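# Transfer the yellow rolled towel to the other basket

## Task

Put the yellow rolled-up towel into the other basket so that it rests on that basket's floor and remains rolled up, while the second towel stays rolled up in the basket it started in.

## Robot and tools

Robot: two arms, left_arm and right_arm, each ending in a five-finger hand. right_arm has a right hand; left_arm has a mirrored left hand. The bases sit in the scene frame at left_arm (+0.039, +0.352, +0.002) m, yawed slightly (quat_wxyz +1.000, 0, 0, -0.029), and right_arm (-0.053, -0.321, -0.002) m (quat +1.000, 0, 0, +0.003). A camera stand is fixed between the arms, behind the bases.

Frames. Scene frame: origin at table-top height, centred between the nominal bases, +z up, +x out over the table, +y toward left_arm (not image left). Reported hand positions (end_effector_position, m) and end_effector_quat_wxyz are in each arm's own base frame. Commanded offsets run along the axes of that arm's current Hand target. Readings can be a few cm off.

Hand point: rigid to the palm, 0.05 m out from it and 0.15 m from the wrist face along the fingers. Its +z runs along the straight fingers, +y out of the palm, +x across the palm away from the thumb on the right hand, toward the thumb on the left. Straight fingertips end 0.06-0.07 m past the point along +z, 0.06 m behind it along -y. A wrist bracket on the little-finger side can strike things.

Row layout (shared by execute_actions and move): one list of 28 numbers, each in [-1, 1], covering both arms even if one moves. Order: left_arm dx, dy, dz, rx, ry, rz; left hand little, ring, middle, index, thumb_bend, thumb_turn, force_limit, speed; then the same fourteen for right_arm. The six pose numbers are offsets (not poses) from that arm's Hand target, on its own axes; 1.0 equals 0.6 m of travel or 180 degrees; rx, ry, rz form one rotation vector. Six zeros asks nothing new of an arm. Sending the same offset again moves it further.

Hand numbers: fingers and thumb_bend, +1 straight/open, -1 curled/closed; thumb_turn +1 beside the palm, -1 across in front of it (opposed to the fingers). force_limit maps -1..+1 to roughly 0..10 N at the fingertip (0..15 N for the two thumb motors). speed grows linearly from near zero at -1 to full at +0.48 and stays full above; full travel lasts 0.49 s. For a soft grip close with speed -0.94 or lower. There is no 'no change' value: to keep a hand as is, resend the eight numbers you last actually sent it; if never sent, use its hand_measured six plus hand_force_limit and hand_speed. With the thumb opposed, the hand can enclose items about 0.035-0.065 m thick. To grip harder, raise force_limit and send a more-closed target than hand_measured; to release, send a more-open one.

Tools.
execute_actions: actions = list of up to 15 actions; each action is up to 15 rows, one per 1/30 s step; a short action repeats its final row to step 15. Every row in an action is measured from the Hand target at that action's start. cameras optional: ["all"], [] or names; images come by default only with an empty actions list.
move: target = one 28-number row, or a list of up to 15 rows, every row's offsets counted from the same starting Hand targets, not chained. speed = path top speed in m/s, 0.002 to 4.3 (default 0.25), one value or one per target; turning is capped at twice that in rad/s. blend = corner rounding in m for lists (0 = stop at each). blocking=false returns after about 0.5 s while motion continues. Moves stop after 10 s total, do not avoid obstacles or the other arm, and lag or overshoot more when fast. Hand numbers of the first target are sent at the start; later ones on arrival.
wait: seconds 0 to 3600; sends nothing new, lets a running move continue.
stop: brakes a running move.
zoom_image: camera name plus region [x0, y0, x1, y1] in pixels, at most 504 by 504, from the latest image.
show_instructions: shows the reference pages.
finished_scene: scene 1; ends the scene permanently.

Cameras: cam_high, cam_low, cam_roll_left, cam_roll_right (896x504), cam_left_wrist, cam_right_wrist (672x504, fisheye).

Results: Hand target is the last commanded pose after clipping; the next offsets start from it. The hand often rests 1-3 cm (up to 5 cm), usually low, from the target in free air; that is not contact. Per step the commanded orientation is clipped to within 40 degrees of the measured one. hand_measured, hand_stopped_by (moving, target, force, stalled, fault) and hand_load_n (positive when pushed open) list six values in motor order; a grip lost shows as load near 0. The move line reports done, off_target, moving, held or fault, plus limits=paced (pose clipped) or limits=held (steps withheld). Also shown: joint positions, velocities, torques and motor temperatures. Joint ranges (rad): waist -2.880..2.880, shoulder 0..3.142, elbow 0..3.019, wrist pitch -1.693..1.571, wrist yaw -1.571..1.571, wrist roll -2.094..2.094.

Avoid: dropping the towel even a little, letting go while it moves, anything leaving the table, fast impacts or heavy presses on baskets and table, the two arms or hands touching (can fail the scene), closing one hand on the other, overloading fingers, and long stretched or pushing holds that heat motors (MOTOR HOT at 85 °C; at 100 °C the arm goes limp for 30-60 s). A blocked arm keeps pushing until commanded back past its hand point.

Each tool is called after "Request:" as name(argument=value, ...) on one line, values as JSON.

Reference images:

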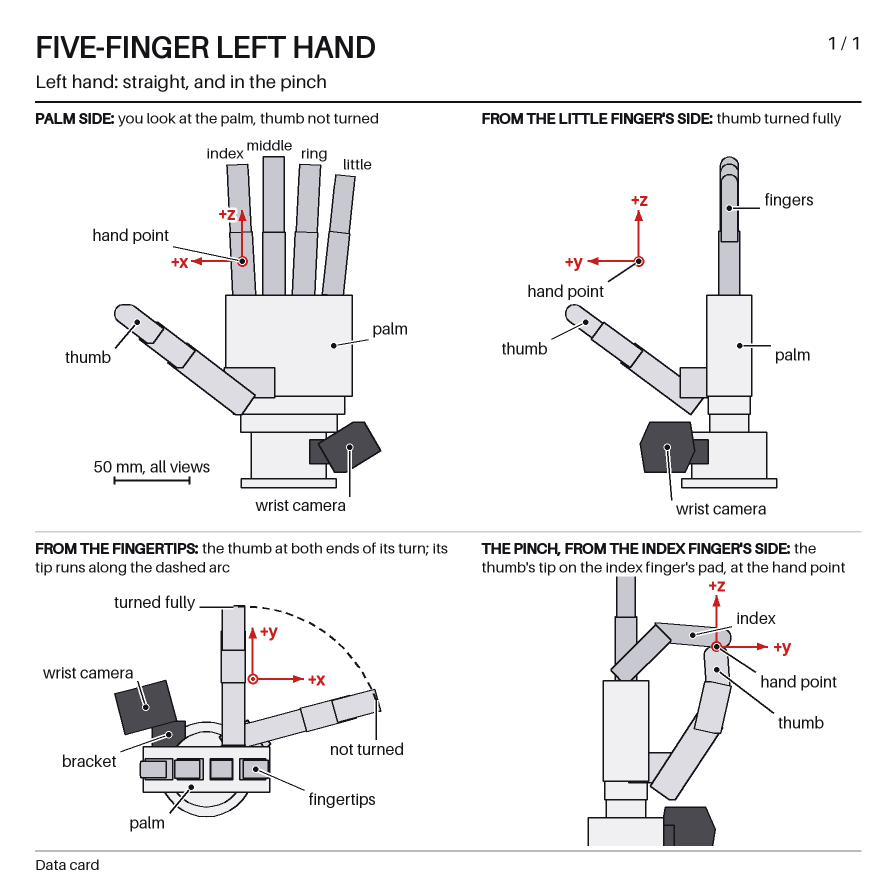

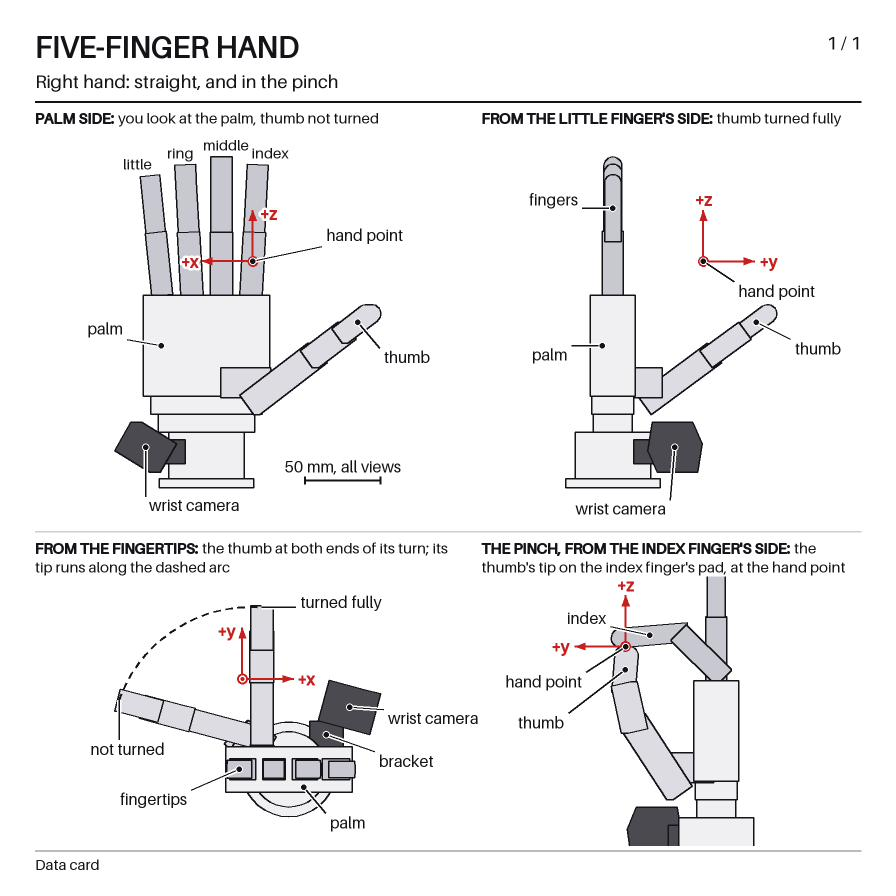

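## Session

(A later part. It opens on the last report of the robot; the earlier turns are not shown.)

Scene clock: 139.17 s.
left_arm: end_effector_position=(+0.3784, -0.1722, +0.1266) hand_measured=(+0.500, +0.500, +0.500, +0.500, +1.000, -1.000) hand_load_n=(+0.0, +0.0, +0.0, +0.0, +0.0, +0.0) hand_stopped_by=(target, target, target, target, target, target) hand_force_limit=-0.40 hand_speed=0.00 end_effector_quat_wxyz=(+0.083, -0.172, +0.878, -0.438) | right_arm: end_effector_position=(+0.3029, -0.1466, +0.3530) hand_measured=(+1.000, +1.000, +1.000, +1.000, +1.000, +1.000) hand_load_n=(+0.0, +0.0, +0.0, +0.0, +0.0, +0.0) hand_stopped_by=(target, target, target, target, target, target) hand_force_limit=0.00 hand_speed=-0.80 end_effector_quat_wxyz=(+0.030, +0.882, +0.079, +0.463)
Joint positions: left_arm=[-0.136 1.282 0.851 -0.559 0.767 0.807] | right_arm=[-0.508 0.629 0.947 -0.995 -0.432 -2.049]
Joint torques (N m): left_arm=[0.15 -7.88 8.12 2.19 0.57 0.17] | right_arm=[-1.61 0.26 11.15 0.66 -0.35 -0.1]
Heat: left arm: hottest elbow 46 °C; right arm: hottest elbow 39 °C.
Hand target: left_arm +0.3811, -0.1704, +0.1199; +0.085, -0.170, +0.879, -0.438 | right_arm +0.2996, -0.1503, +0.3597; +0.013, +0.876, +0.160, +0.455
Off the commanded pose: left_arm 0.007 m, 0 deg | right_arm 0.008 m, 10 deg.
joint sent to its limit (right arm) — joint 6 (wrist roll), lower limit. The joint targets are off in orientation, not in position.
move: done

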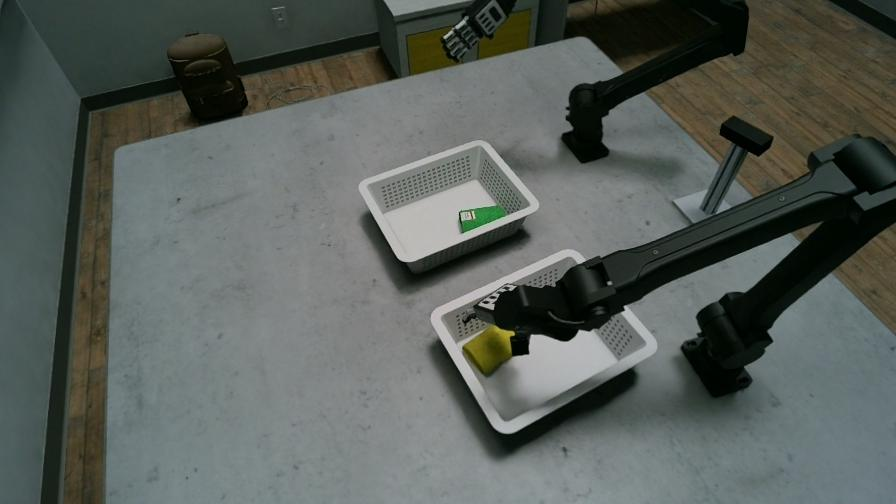

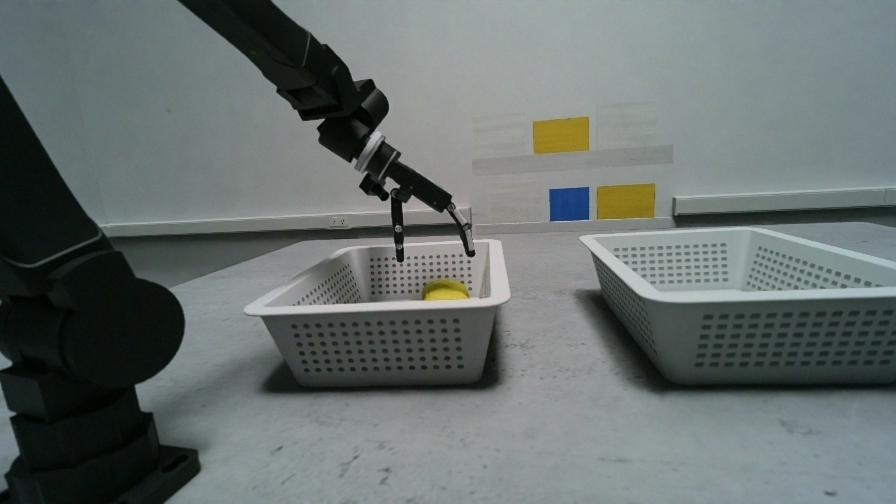

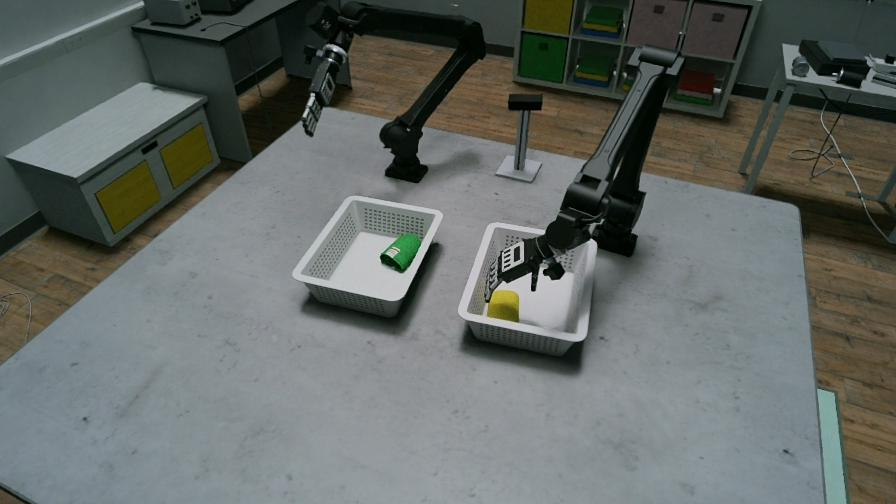

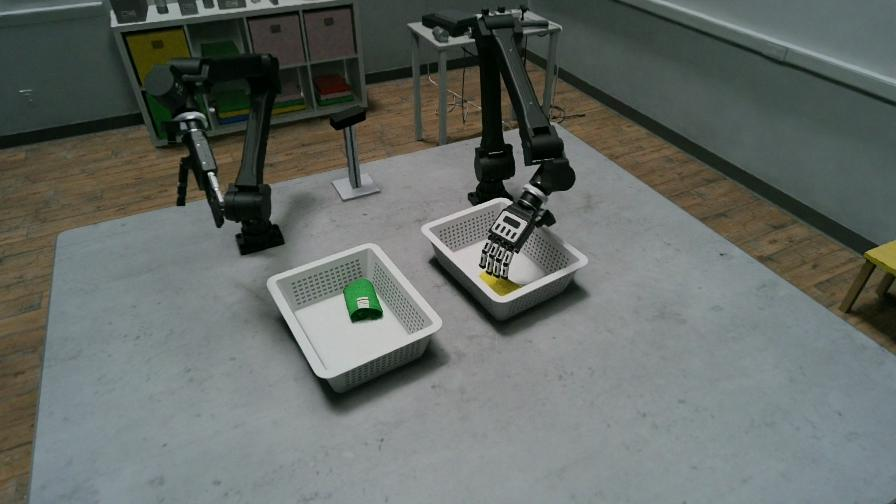

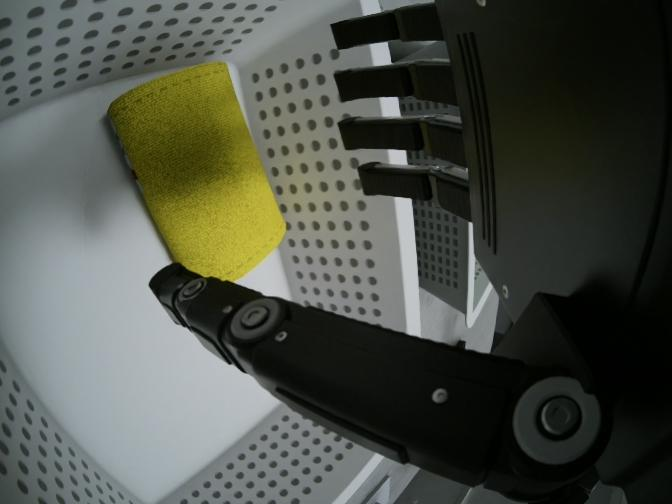

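Request:
move(target=[-0.025,0.0752,0.0525,0,0,0,0.5,0.5,0.5,0.5,1,-1,-0.4,0.0,0,0,0,0,0,0,1,1,1,1,1,1,0,-0.8], speed=0.08, cameras=["cam_high","cam_low","cam_roll_left","cam_left_wrist"])

Request:
zoom_image(camera="cam_low", region=[320, 180, 520, 340])

Request:
zoom_image(camera="cam_roll_left", region=[440, 200, 620, 360])

Request:
zoom_image(camera="cam_left_wrist", region=[0, 0, 480, 480])

Scene clock: 158.23 s.
left_arm: end_effector_position=(+0.3914, -0.1683, +0.0728) hand_measured=(+0.500, +0.500, +0.500, +0.500, +1.000, -1.000) hand_load_n=(+0.0, +0.0, +0.0, +0.0, +0.0, +0.0) hand_stopped_by=(target, target, target, target, target, target) hand_force_limit=-0.40 hand_speed=0.00 end_effector_quat_wxyz=(+0.082, -0.171, +0.878, -0.439) | right_arm: end_effector_position=(+0.3029, -0.1466, +0.3530) hand_measured=(+1.000, +1.000, +1.000, +1.000, +1.000, +1.000) hand_load_n=(+0.0, +0.0, +0.0, +0.0, +0.0, +0.0) hand_stopped_by=(target, target, target, target, target, target) hand_force_limit=0.00 hand_speed=-0.80 end_effector_quat_wxyz=(+0.030, +0.882, +0.079, +0.463)
Joint positions: left_arm=[-0.12 1.4 0.802 -0.409 0.779 0.83] | right_arm=[-0.508 0.629 0.947 -0.995 -0.432 -2.049]
Joint torques (N m): left_arm=[0.79 -8.64 7.34 2.26 0.62 0.2] | right_arm=[-1.55 0.21 11.23 0.64 -0.34 -0.1]
Heat: left arm: hottest elbow 44 °C; right arm: hottest elbow 39 °C.
Hand target: left_arm +0.3942, -0.1630, +0.0649; +0.085, -0.170, +0.879, -0.438 | right_arm +0.2996, -0.1503, +0.3597; +0.013, +0.876, +0.160, +0.455
Off the commanded pose: left_arm 0.010 m, 0 deg | right_arm 0.008 m, 10 deg.
joint sent to its limit (right arm) — joint 6 (wrist roll), lower limit. The joint targets are off in orientation, not in position.
move: done

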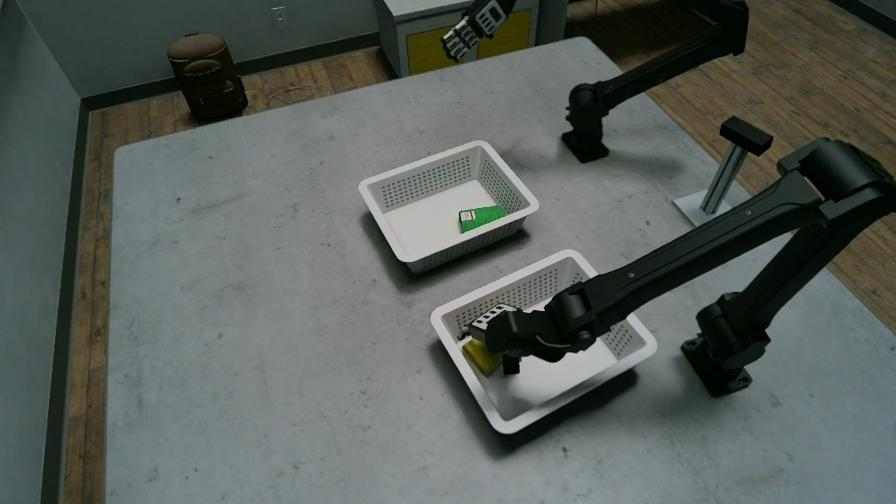

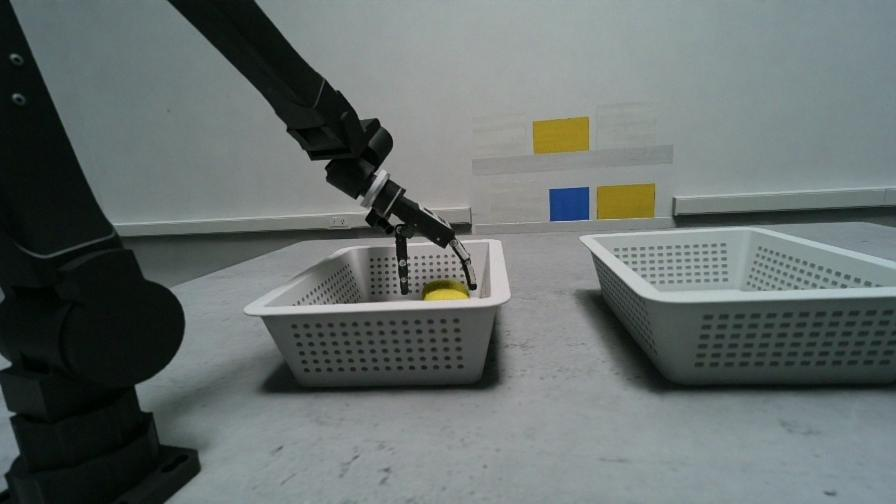

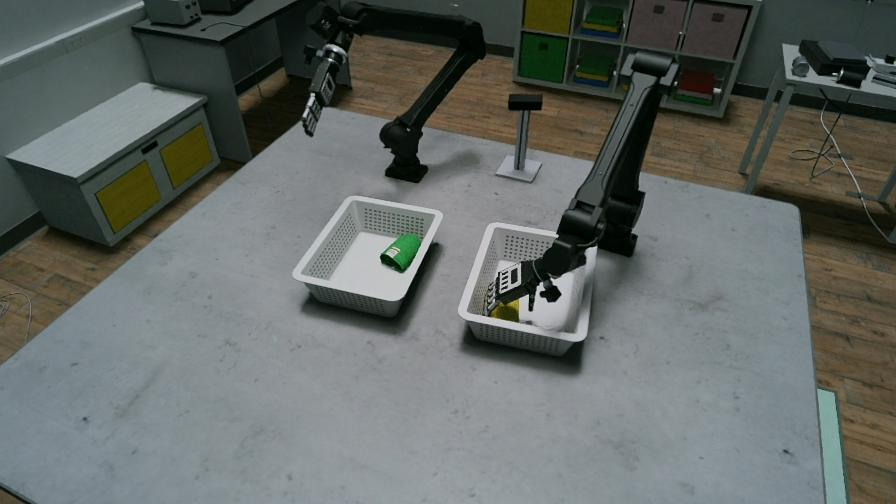

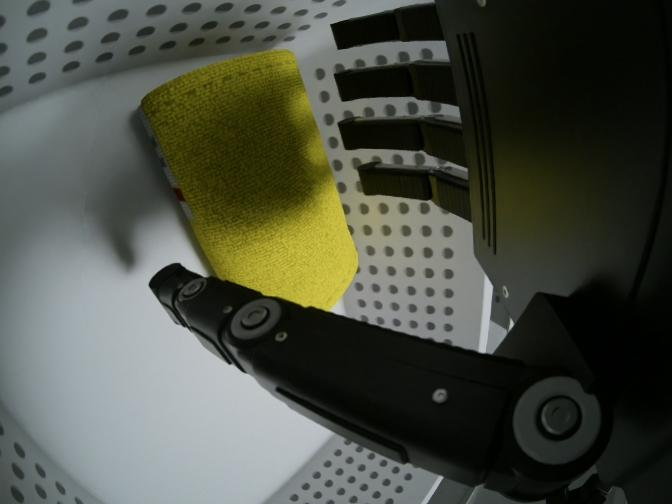

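Scaled by 2.520 from the camera's image (finer frame: 1280x720).

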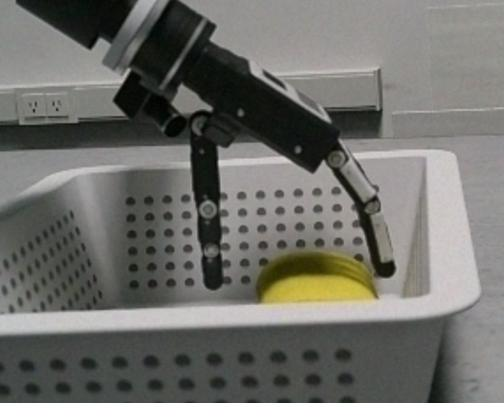

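Scaled by 2.800 from the camera's image (finer frame: 1280x720).

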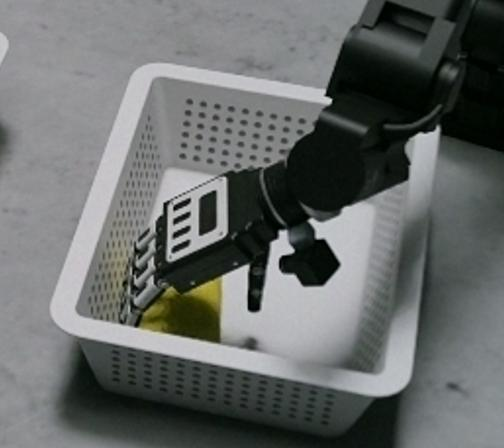

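Scaled by 1.050 from the camera's image (finer frame: 960x720).

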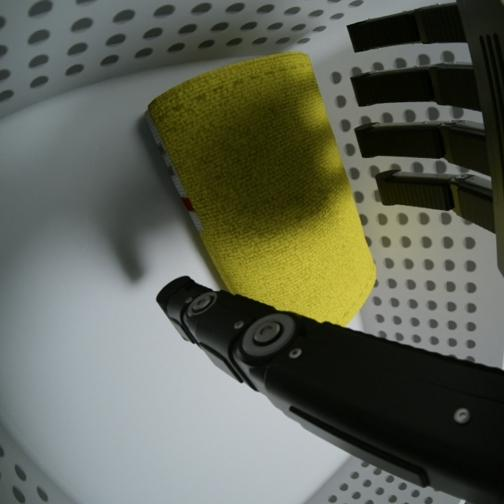

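Request:
move(target=[[0,0.02,-0.0267,0,0,0,0.5,0.5,0.5,0.5,1,-1,-0.4,0.0,0,0,0,0,0,0,1,1,1,1,1,1,0,-0.8],[0,0.0333,-0.0167,0,0,0,0.5,0.5,0.5,0.5,1,-1,-0.4,0.0,0,0,0,0,0,0,1,1,1,1,1,1,0,-0.8]], speed=0.05, cameras=["cam_high","cam_low","cam_roll_left","cam_left_wrist"])

Request:
zoom_image(camera="cam_low", region=[320, 180, 520, 340])

Request:
zoom_image(camera="cam_left_wrist", region=[0, 0, 480, 480])

Scene clock: 168.57 s.
left_arm: end_effector_position=(+0.3858, -0.1499, +0.0636) hand_measured=(+0.500, +0.500, +0.500, +0.500, +1.000, -1.000) hand_load_n=(+0.0, +0.0, +0.0, +0.0, +0.0, +0.0) hand_stopped_by=(target, target, target, target, target, target) hand_force_limit=-0.40 hand_speed=0.00 end_effector_quat_wxyz=(+0.083, -0.170, +0.878, -0.439) | right_arm: end_effector_position=(+0.3029, -0.1466, +0.3530) hand_measured=(+1.000, +1.000, +1.000, +1.000, +1.000, +1.000) hand_load_n=(+0.0, +0.0, +0.0, +0.0, +0.5, +0.0) hand_stopped_by=(target, target, target, target, target, target) hand_force_limit=0.00 hand_speed=-0.80 end_effector_quat_wxyz=(+0.030, +0.882, +0.079, +0.463)
Joint positions: left_arm=[-0.073 1.4 0.777 -0.422 0.804 0.889] | right_arm=[-0.508 0.629 0.947 -0.995 -0.432 -2.049]
Joint torques (N m): left_arm=[0.79 -8.64 6.98 2.09 0.63 0.22] | right_arm=[-1.49 0.09 11.22 0.66 -0.35 -0.1]
Heat: left arm: hottest elbow 43 °C; right arm: hottest elbow 39 °C.
Hand target: left_arm +0.3867, -0.1443, +0.0550; +0.085, -0.170, +0.879, -0.438 | right_arm +0.2996, -0.1503, +0.3597; +0.013, +0.876, +0.160, +0.455
Off the commanded pose: left_arm 0.010 m, 0 deg | right_arm 0.008 m, 10 deg.
joint sent to its limit (right arm) — joint 6 (wrist roll), lower limit. The joint targets are off in orientation, not in position.
move: done

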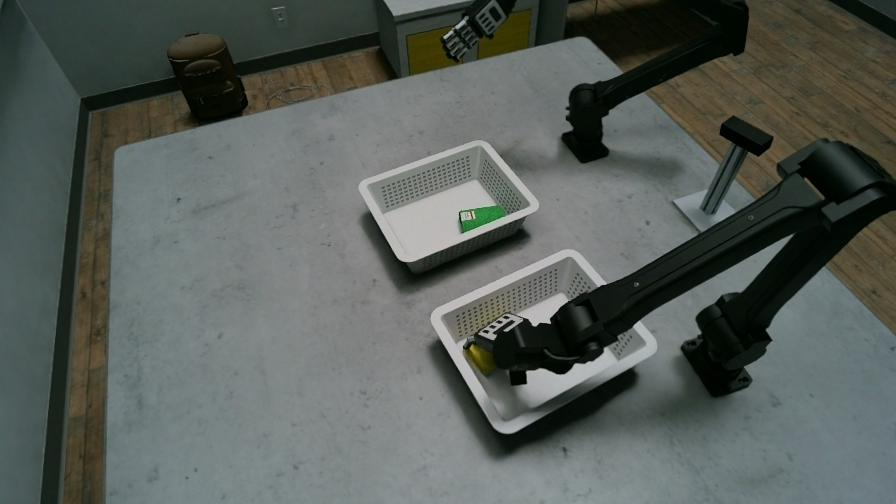

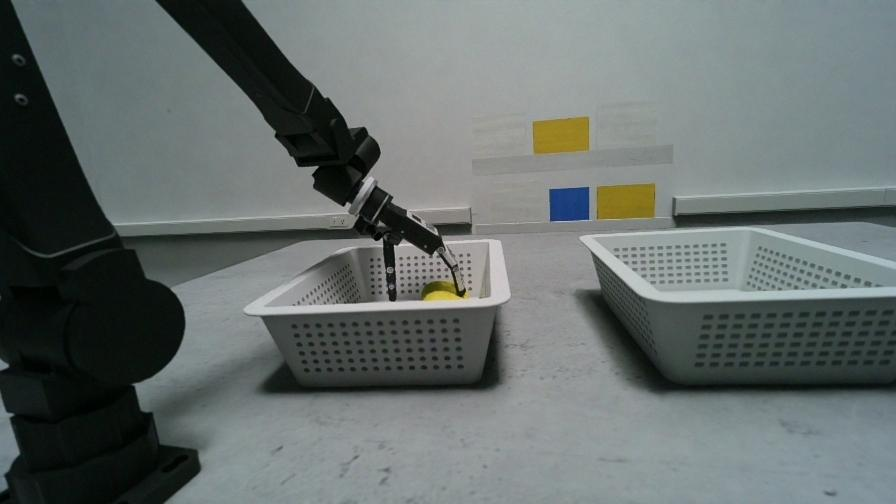

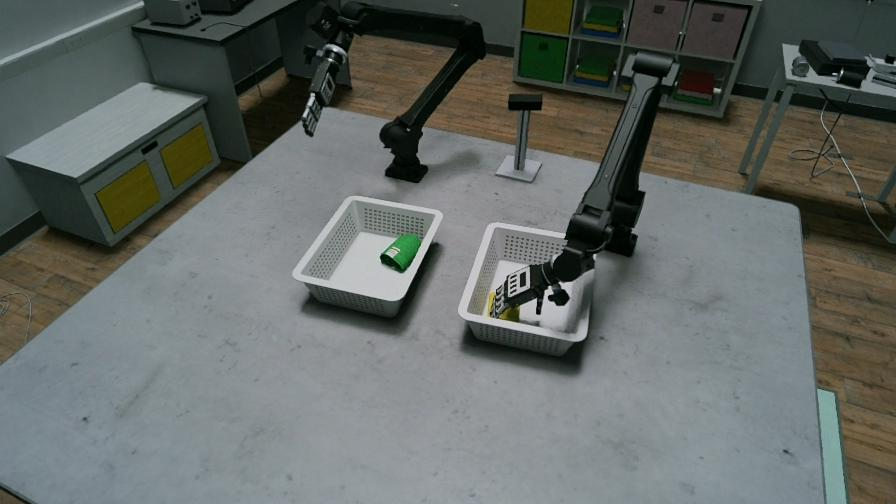

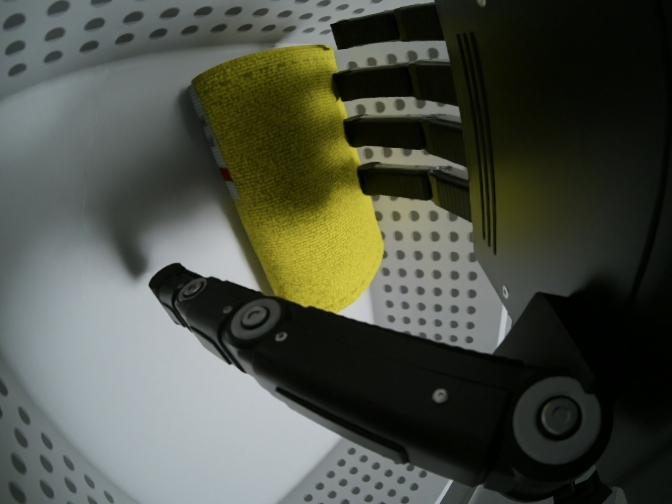

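Scaled by 2.520 from the camera's image (finer frame: 1280x720).

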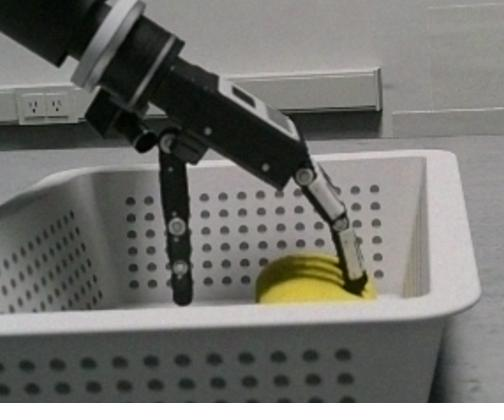

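Scaled by 1.050 from the camera's image (finer frame: 960x720).

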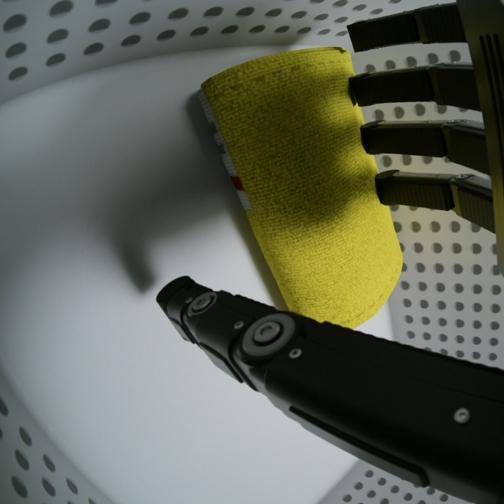

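Request:
move(target=[0,0,0,0,0,0,0.1,0.1,0.1,0.1,0.1,-1,-0.5,-0.9,0,0,0,0,0,0,1,1,1,1,1,1,0,-0.8], cameras=["cam_high","cam_low","cam_roll_left","cam_roll_right","cam_left_wrist"])

Request:
zoom_image(camera="cam_low", region=[320, 180, 520, 340])

Request:
zoom_image(camera="cam_left_wrist", region=[0, 0, 480, 480])

Scene clock: 182.60 s.
left_arm: end_effector_position=(+0.3857, -0.1500, +0.0637) hand_measured=(+0.100, +0.100, +0.100, +0.100, +0.294, -1.000) hand_load_n=(+0.0, +0.0, +0.5, +0.0, +0.5, +0.0) hand_stopped_by=(target, target, target, target, moving, target) hand_force_limit=-0.50 hand_speed=-0.90 end_effector_quat_wxyz=(+0.083, -0.170, +0.878, -0.440) | right_arm: end_effector_position=(+0.3029, -0.1466, +0.3530) hand_measured=(+1.000, +1.000, +1.000, +1.000, +1.000, +1.000) hand_load_n=(+0.0, +0.0, +0.0, +0.5, +0.0, +0.0) hand_stopped_by=(target, target, target, target, target, target) hand_force_limit=0.00 hand_speed=-0.80 end_effector_quat_wxyz=(+0.030, +0.882, +0.079, +0.463)
Joint positions: left_arm=[-0.073 1.4 0.777 -0.422 0.805 0.889] | right_arm=[-0.508 0.629 0.947 -0.995 -0.432 -2.049]
Joint torques (N m): left_arm=[0.67 -8.41 6.97 2.17 0.58 0.23] | right_arm=[-1.61 0.21 11.23 0.59 -0.36 -0.09]
Motor temperatures (°C): left_arm=[34 37 41 32 29 35] | right_arm=[34 31 39 31 26 28]
Heat: left arm: hottest elbow 41 °C; right arm: hottest elbow 39 °C.
Hand target: left_arm +0.3866, -0.1444, +0.0550; +0.085, -0.170, +0.879, -0.438 | right_arm +0.2996, -0.1503, +0.3597; +0.013, +0.876, +0.160, +0.455
Off the commanded pose: left_arm 0.010 m, 0 deg | right_arm 0.008 m, 10 deg.
joint sent to its limit (right arm) — joint 6 (wrist roll), lower limit.
move: moving (left_arm; no rest 5 s after the move's start)

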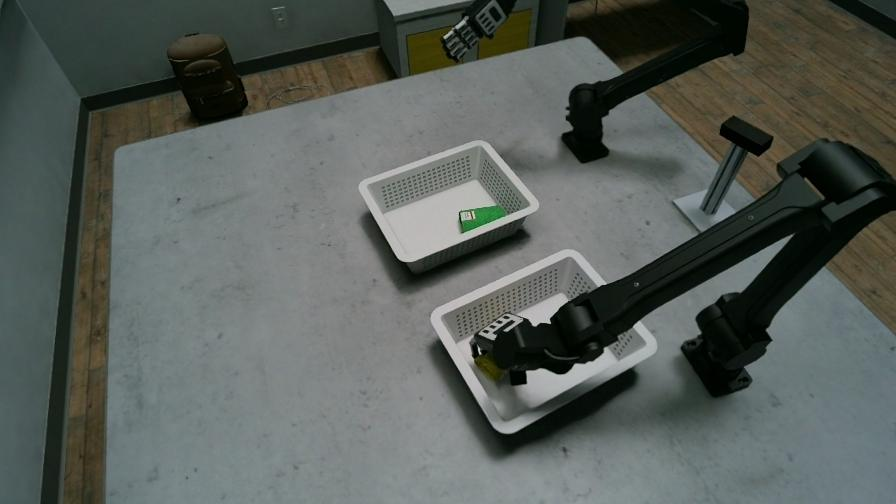

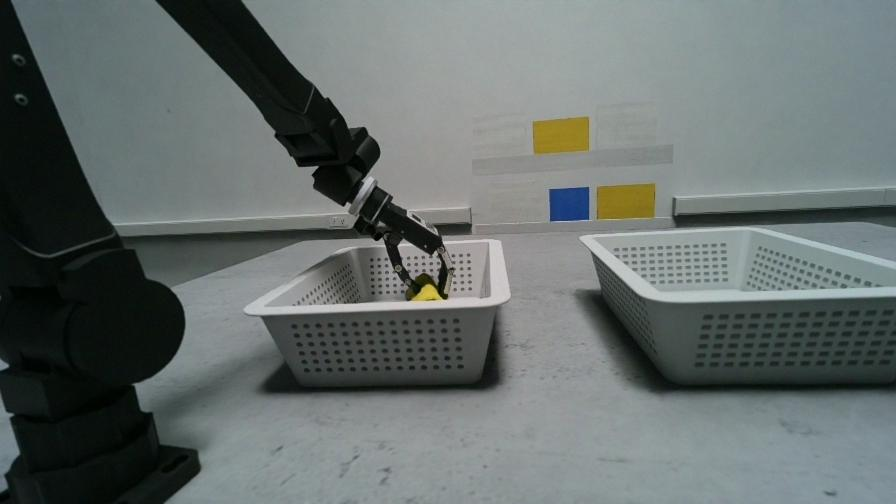

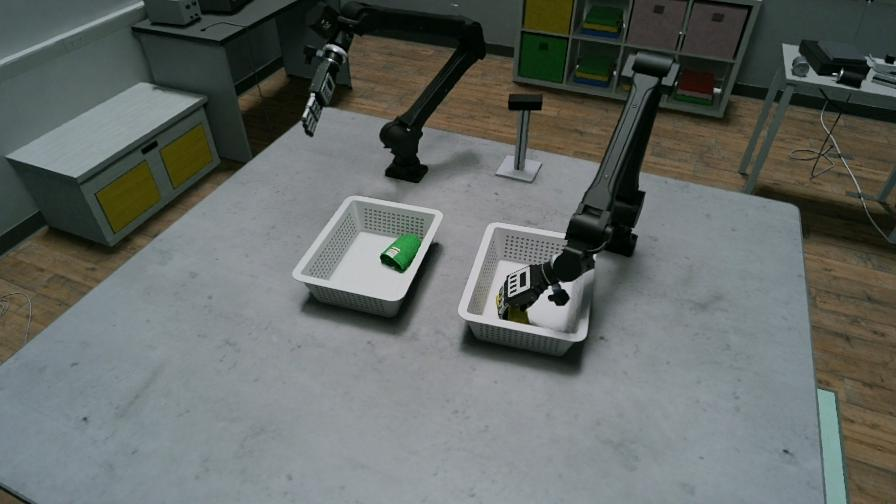

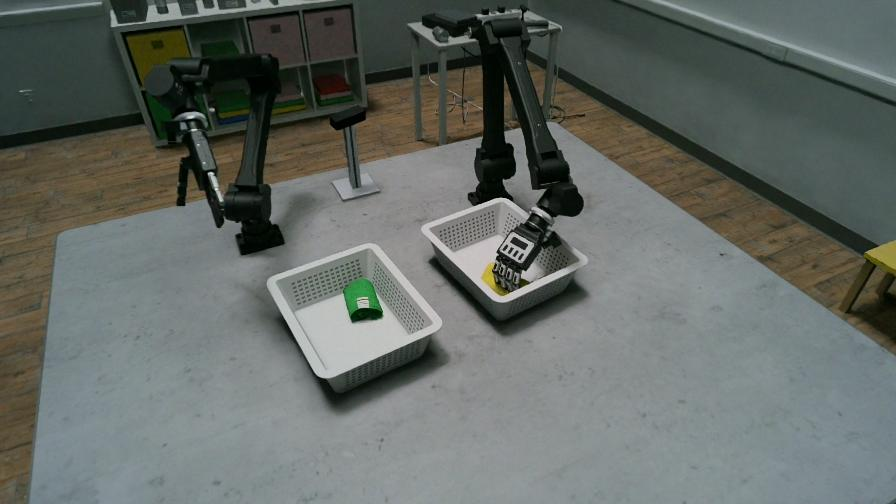

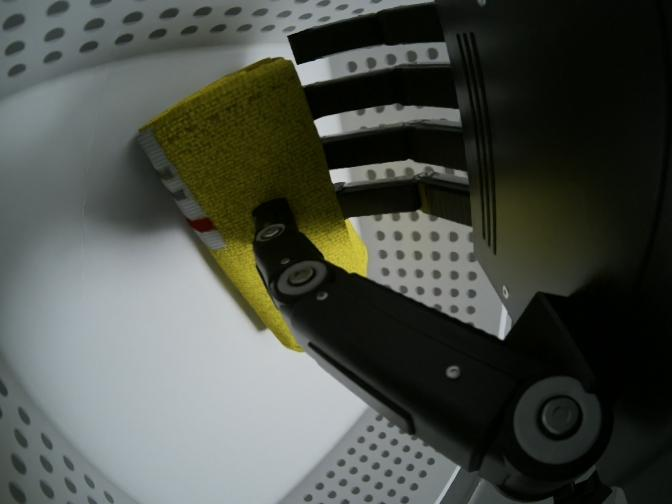

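Scaled by 2.520 from the camera's image (finer frame: 1280x720).

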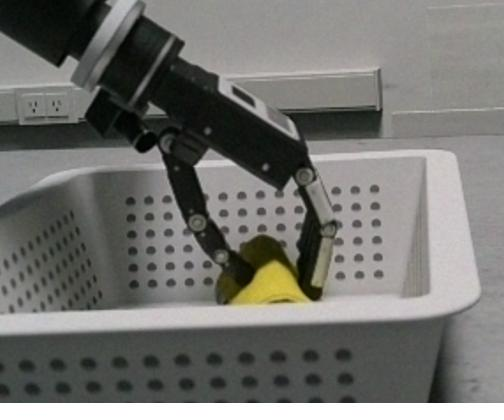

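Scaled by 1.050 from the camera's image (finer frame: 960x720).

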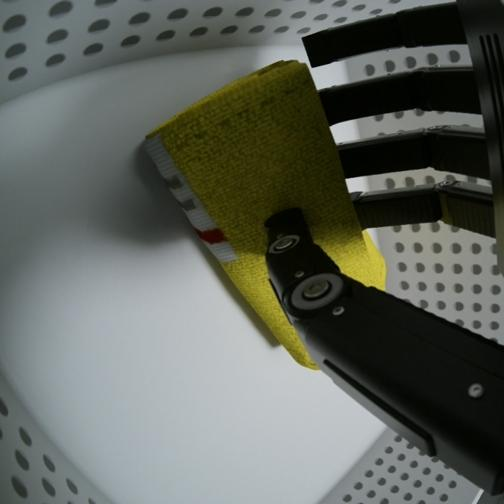

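Request:
wait(seconds=1, cameras=["cam_low","cam_left_wrist"])

Request:
zoom_image(camera="cam_low", region=[350, 220, 500, 340])

Request:
zoom_image(camera="cam_left_wrist", region=[0, 0, 480, 480])

Scene clock: 190.80 s.
left_arm: end_effector_position=(+0.3857, -0.1500, +0.0637) hand_measured=(+0.100, +0.100, +0.100, +0.100, +0.102, -1.000) hand_load_n=(+0.0, +0.0, +2.5, +1.0, +1.5, +0.0) hand_stopped_by=(target, target, target, target, target, target) hand_force_limit=-0.50 hand_speed=-0.90 end_effector_quat_wxyz=(+0.083, -0.170, +0.878, -0.440) | right_arm: end_effector_position=(+0.3029, -0.1466, +0.3530) hand_measured=(+1.000, +1.000, +1.000, +1.000, +1.000, +1.000) hand_load_n=(+0.0, +0.0, +0.0, +0.0, +0.0, +0.0) hand_stopped_by=(target, target, target, target, target, target) hand_force_limit=0.00 hand_speed=-0.80 end_effector_quat_wxyz=(+0.030, +0.882, +0.079, +0.463)
Joint positions: left_arm=[-0.073 1.4 0.777 -0.422 0.805 0.889] | right_arm=[-0.508 0.629 0.947 -0.995 -0.432 -2.049]
Joint torques (N m): left_arm=[0.62 -8.59 6.95 2.09 0.58 0.22] | right_arm=[-1.79 0.09 11.25 0.58 -0.35 -0.09]
Heat: left arm: hottest elbow 40 °C; right arm: hottest elbow 39 °C.
Hand target: left_arm +0.3866, -0.1444, +0.0550; +0.085, -0.170, +0.879, -0.438 | right_arm +0.2996, -0.1503, +0.3597; +0.013, +0.876, +0.160, +0.455
Off the commanded pose: left_arm 0.010 m, 0 deg | right_arm 0.008 m, 10 deg.
wait: 1.00 s; at rest from the start

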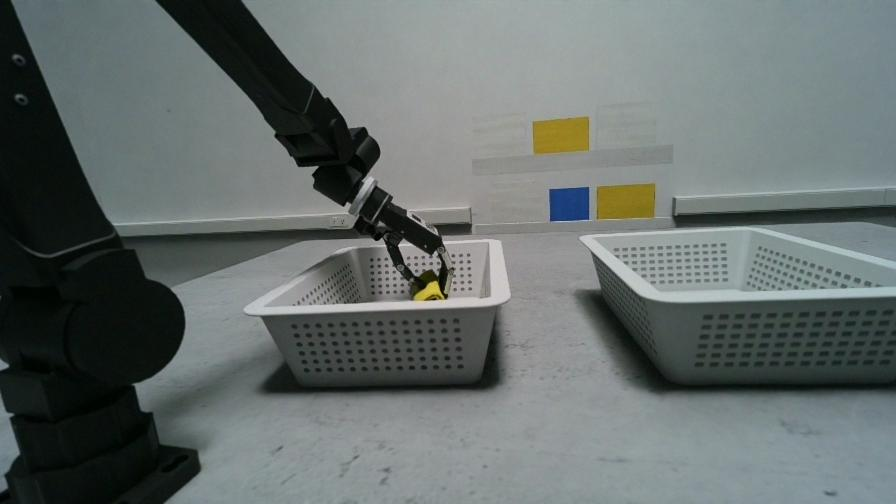

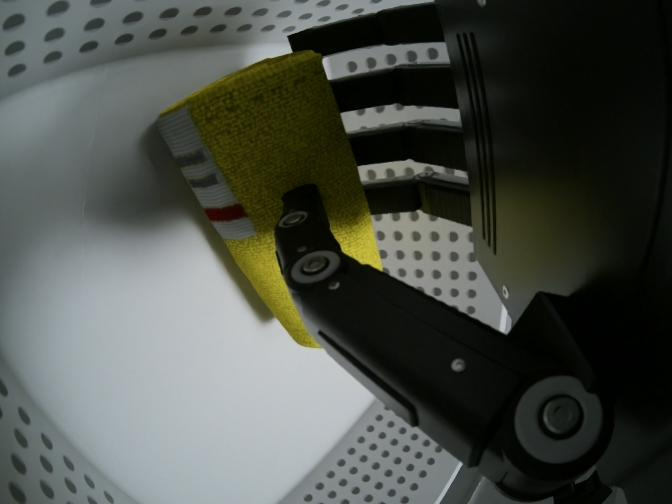

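Scaled by 3.360 from the camera's image (finer frame: 1280x720).

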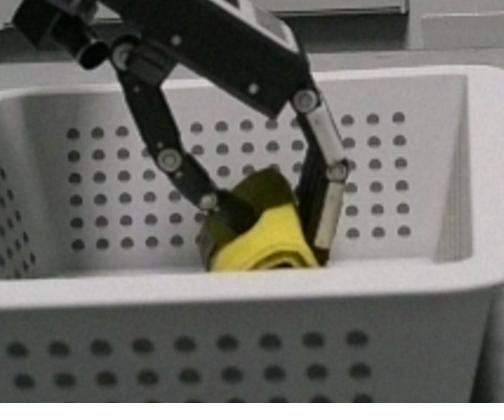

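Scaled by 1.050 from the camera's image (finer frame: 960x720).

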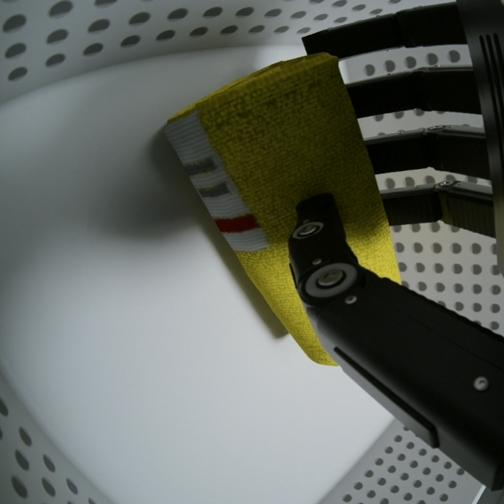

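Request:
move(target=[0,0,0,0,0,0,-0.15,-0.1,0.0,0.0,-0.1,-1,-0.4,-0.9,0,0,0,0,0,0,1,1,1,1,1,1,0,-0.8], cameras=["cam_low","cam_left_wrist"])

Request:
zoom_image(camera="cam_low", region=[350, 220, 500, 340])

Scene clock: 196.73 s.
left_arm: end_effector_position=(+0.3857, -0.1500, +0.0637) hand_measured=(-0.150, -0.094, +0.074, +0.036, -0.098, -1.000) hand_load_n=(+0.0, +2.0, +0.0, +2.5, +1.5, +0.0) hand_stopped_by=(target, force, force, force, target, target) hand_force_limit=-0.40 hand_speed=-0.90 end_effector_quat_wxyz=(+0.083, -0.169, +0.878, -0.440) | right_arm: end_effector_position=(+0.3029, -0.1466, +0.3530) hand_measured=(+1.000, +1.000, +1.000, +1.000, +1.000, +1.000) hand_load_n=(+0.0, +0.0, +0.0, +0.0, +0.0, +0.0) hand_stopped_by=(target, target, target, target, target, target) hand_force_limit=0.00 hand_speed=-0.80 end_effector_quat_wxyz=(+0.030, +0.882, +0.079, +0.463)
Joint positions: left_arm=[-0.073 1.4 0.777 -0.422 0.806 0.889] | right_arm=[-0.508 0.629 0.947 -0.995 -0.432 -2.049]
Joint torques (N m): left_arm=[0.67 -8.7 6.95 2.11 0.57 0.22] | right_arm=[-1.49 0.26 11.19 0.68 -0.34 -0.08]
Heat: left arm: hottest elbow 40 °C; right arm: hottest elbow 40 °C.
Hand target: left_arm +0.3866, -0.1444, +0.0550; +0.085, -0.170, +0.879, -0.438 | right_arm +0.2996, -0.1503, +0.3597; +0.013, +0.876, +0.160, +0.455
Off the commanded pose: left_arm 0.010 m, 0 deg | right_arm 0.008 m, 10 deg.
joint sent to its limit (right arm) — joint 6 (wrist roll), lower limit. The joint targets are off in orientation, not in position.
move: done

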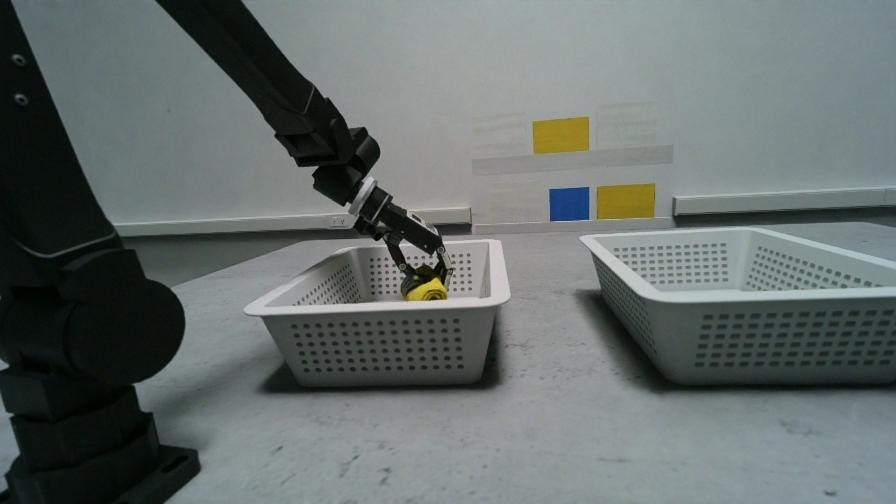

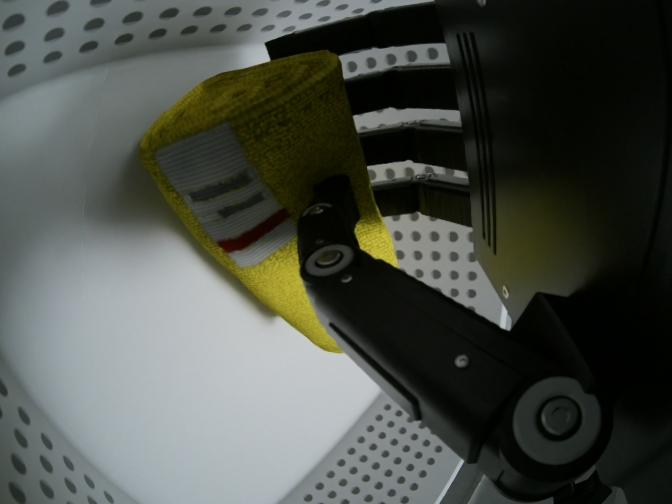

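Scaled by 3.360 from the camera's image (finer frame: 1280x720).

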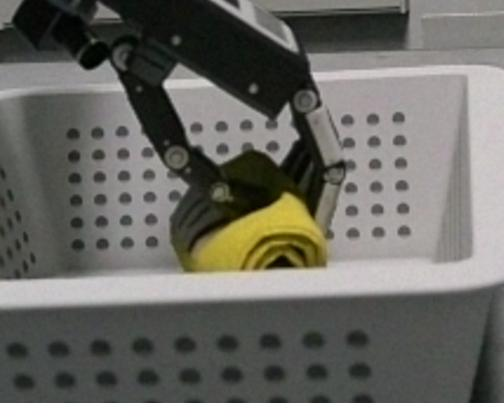

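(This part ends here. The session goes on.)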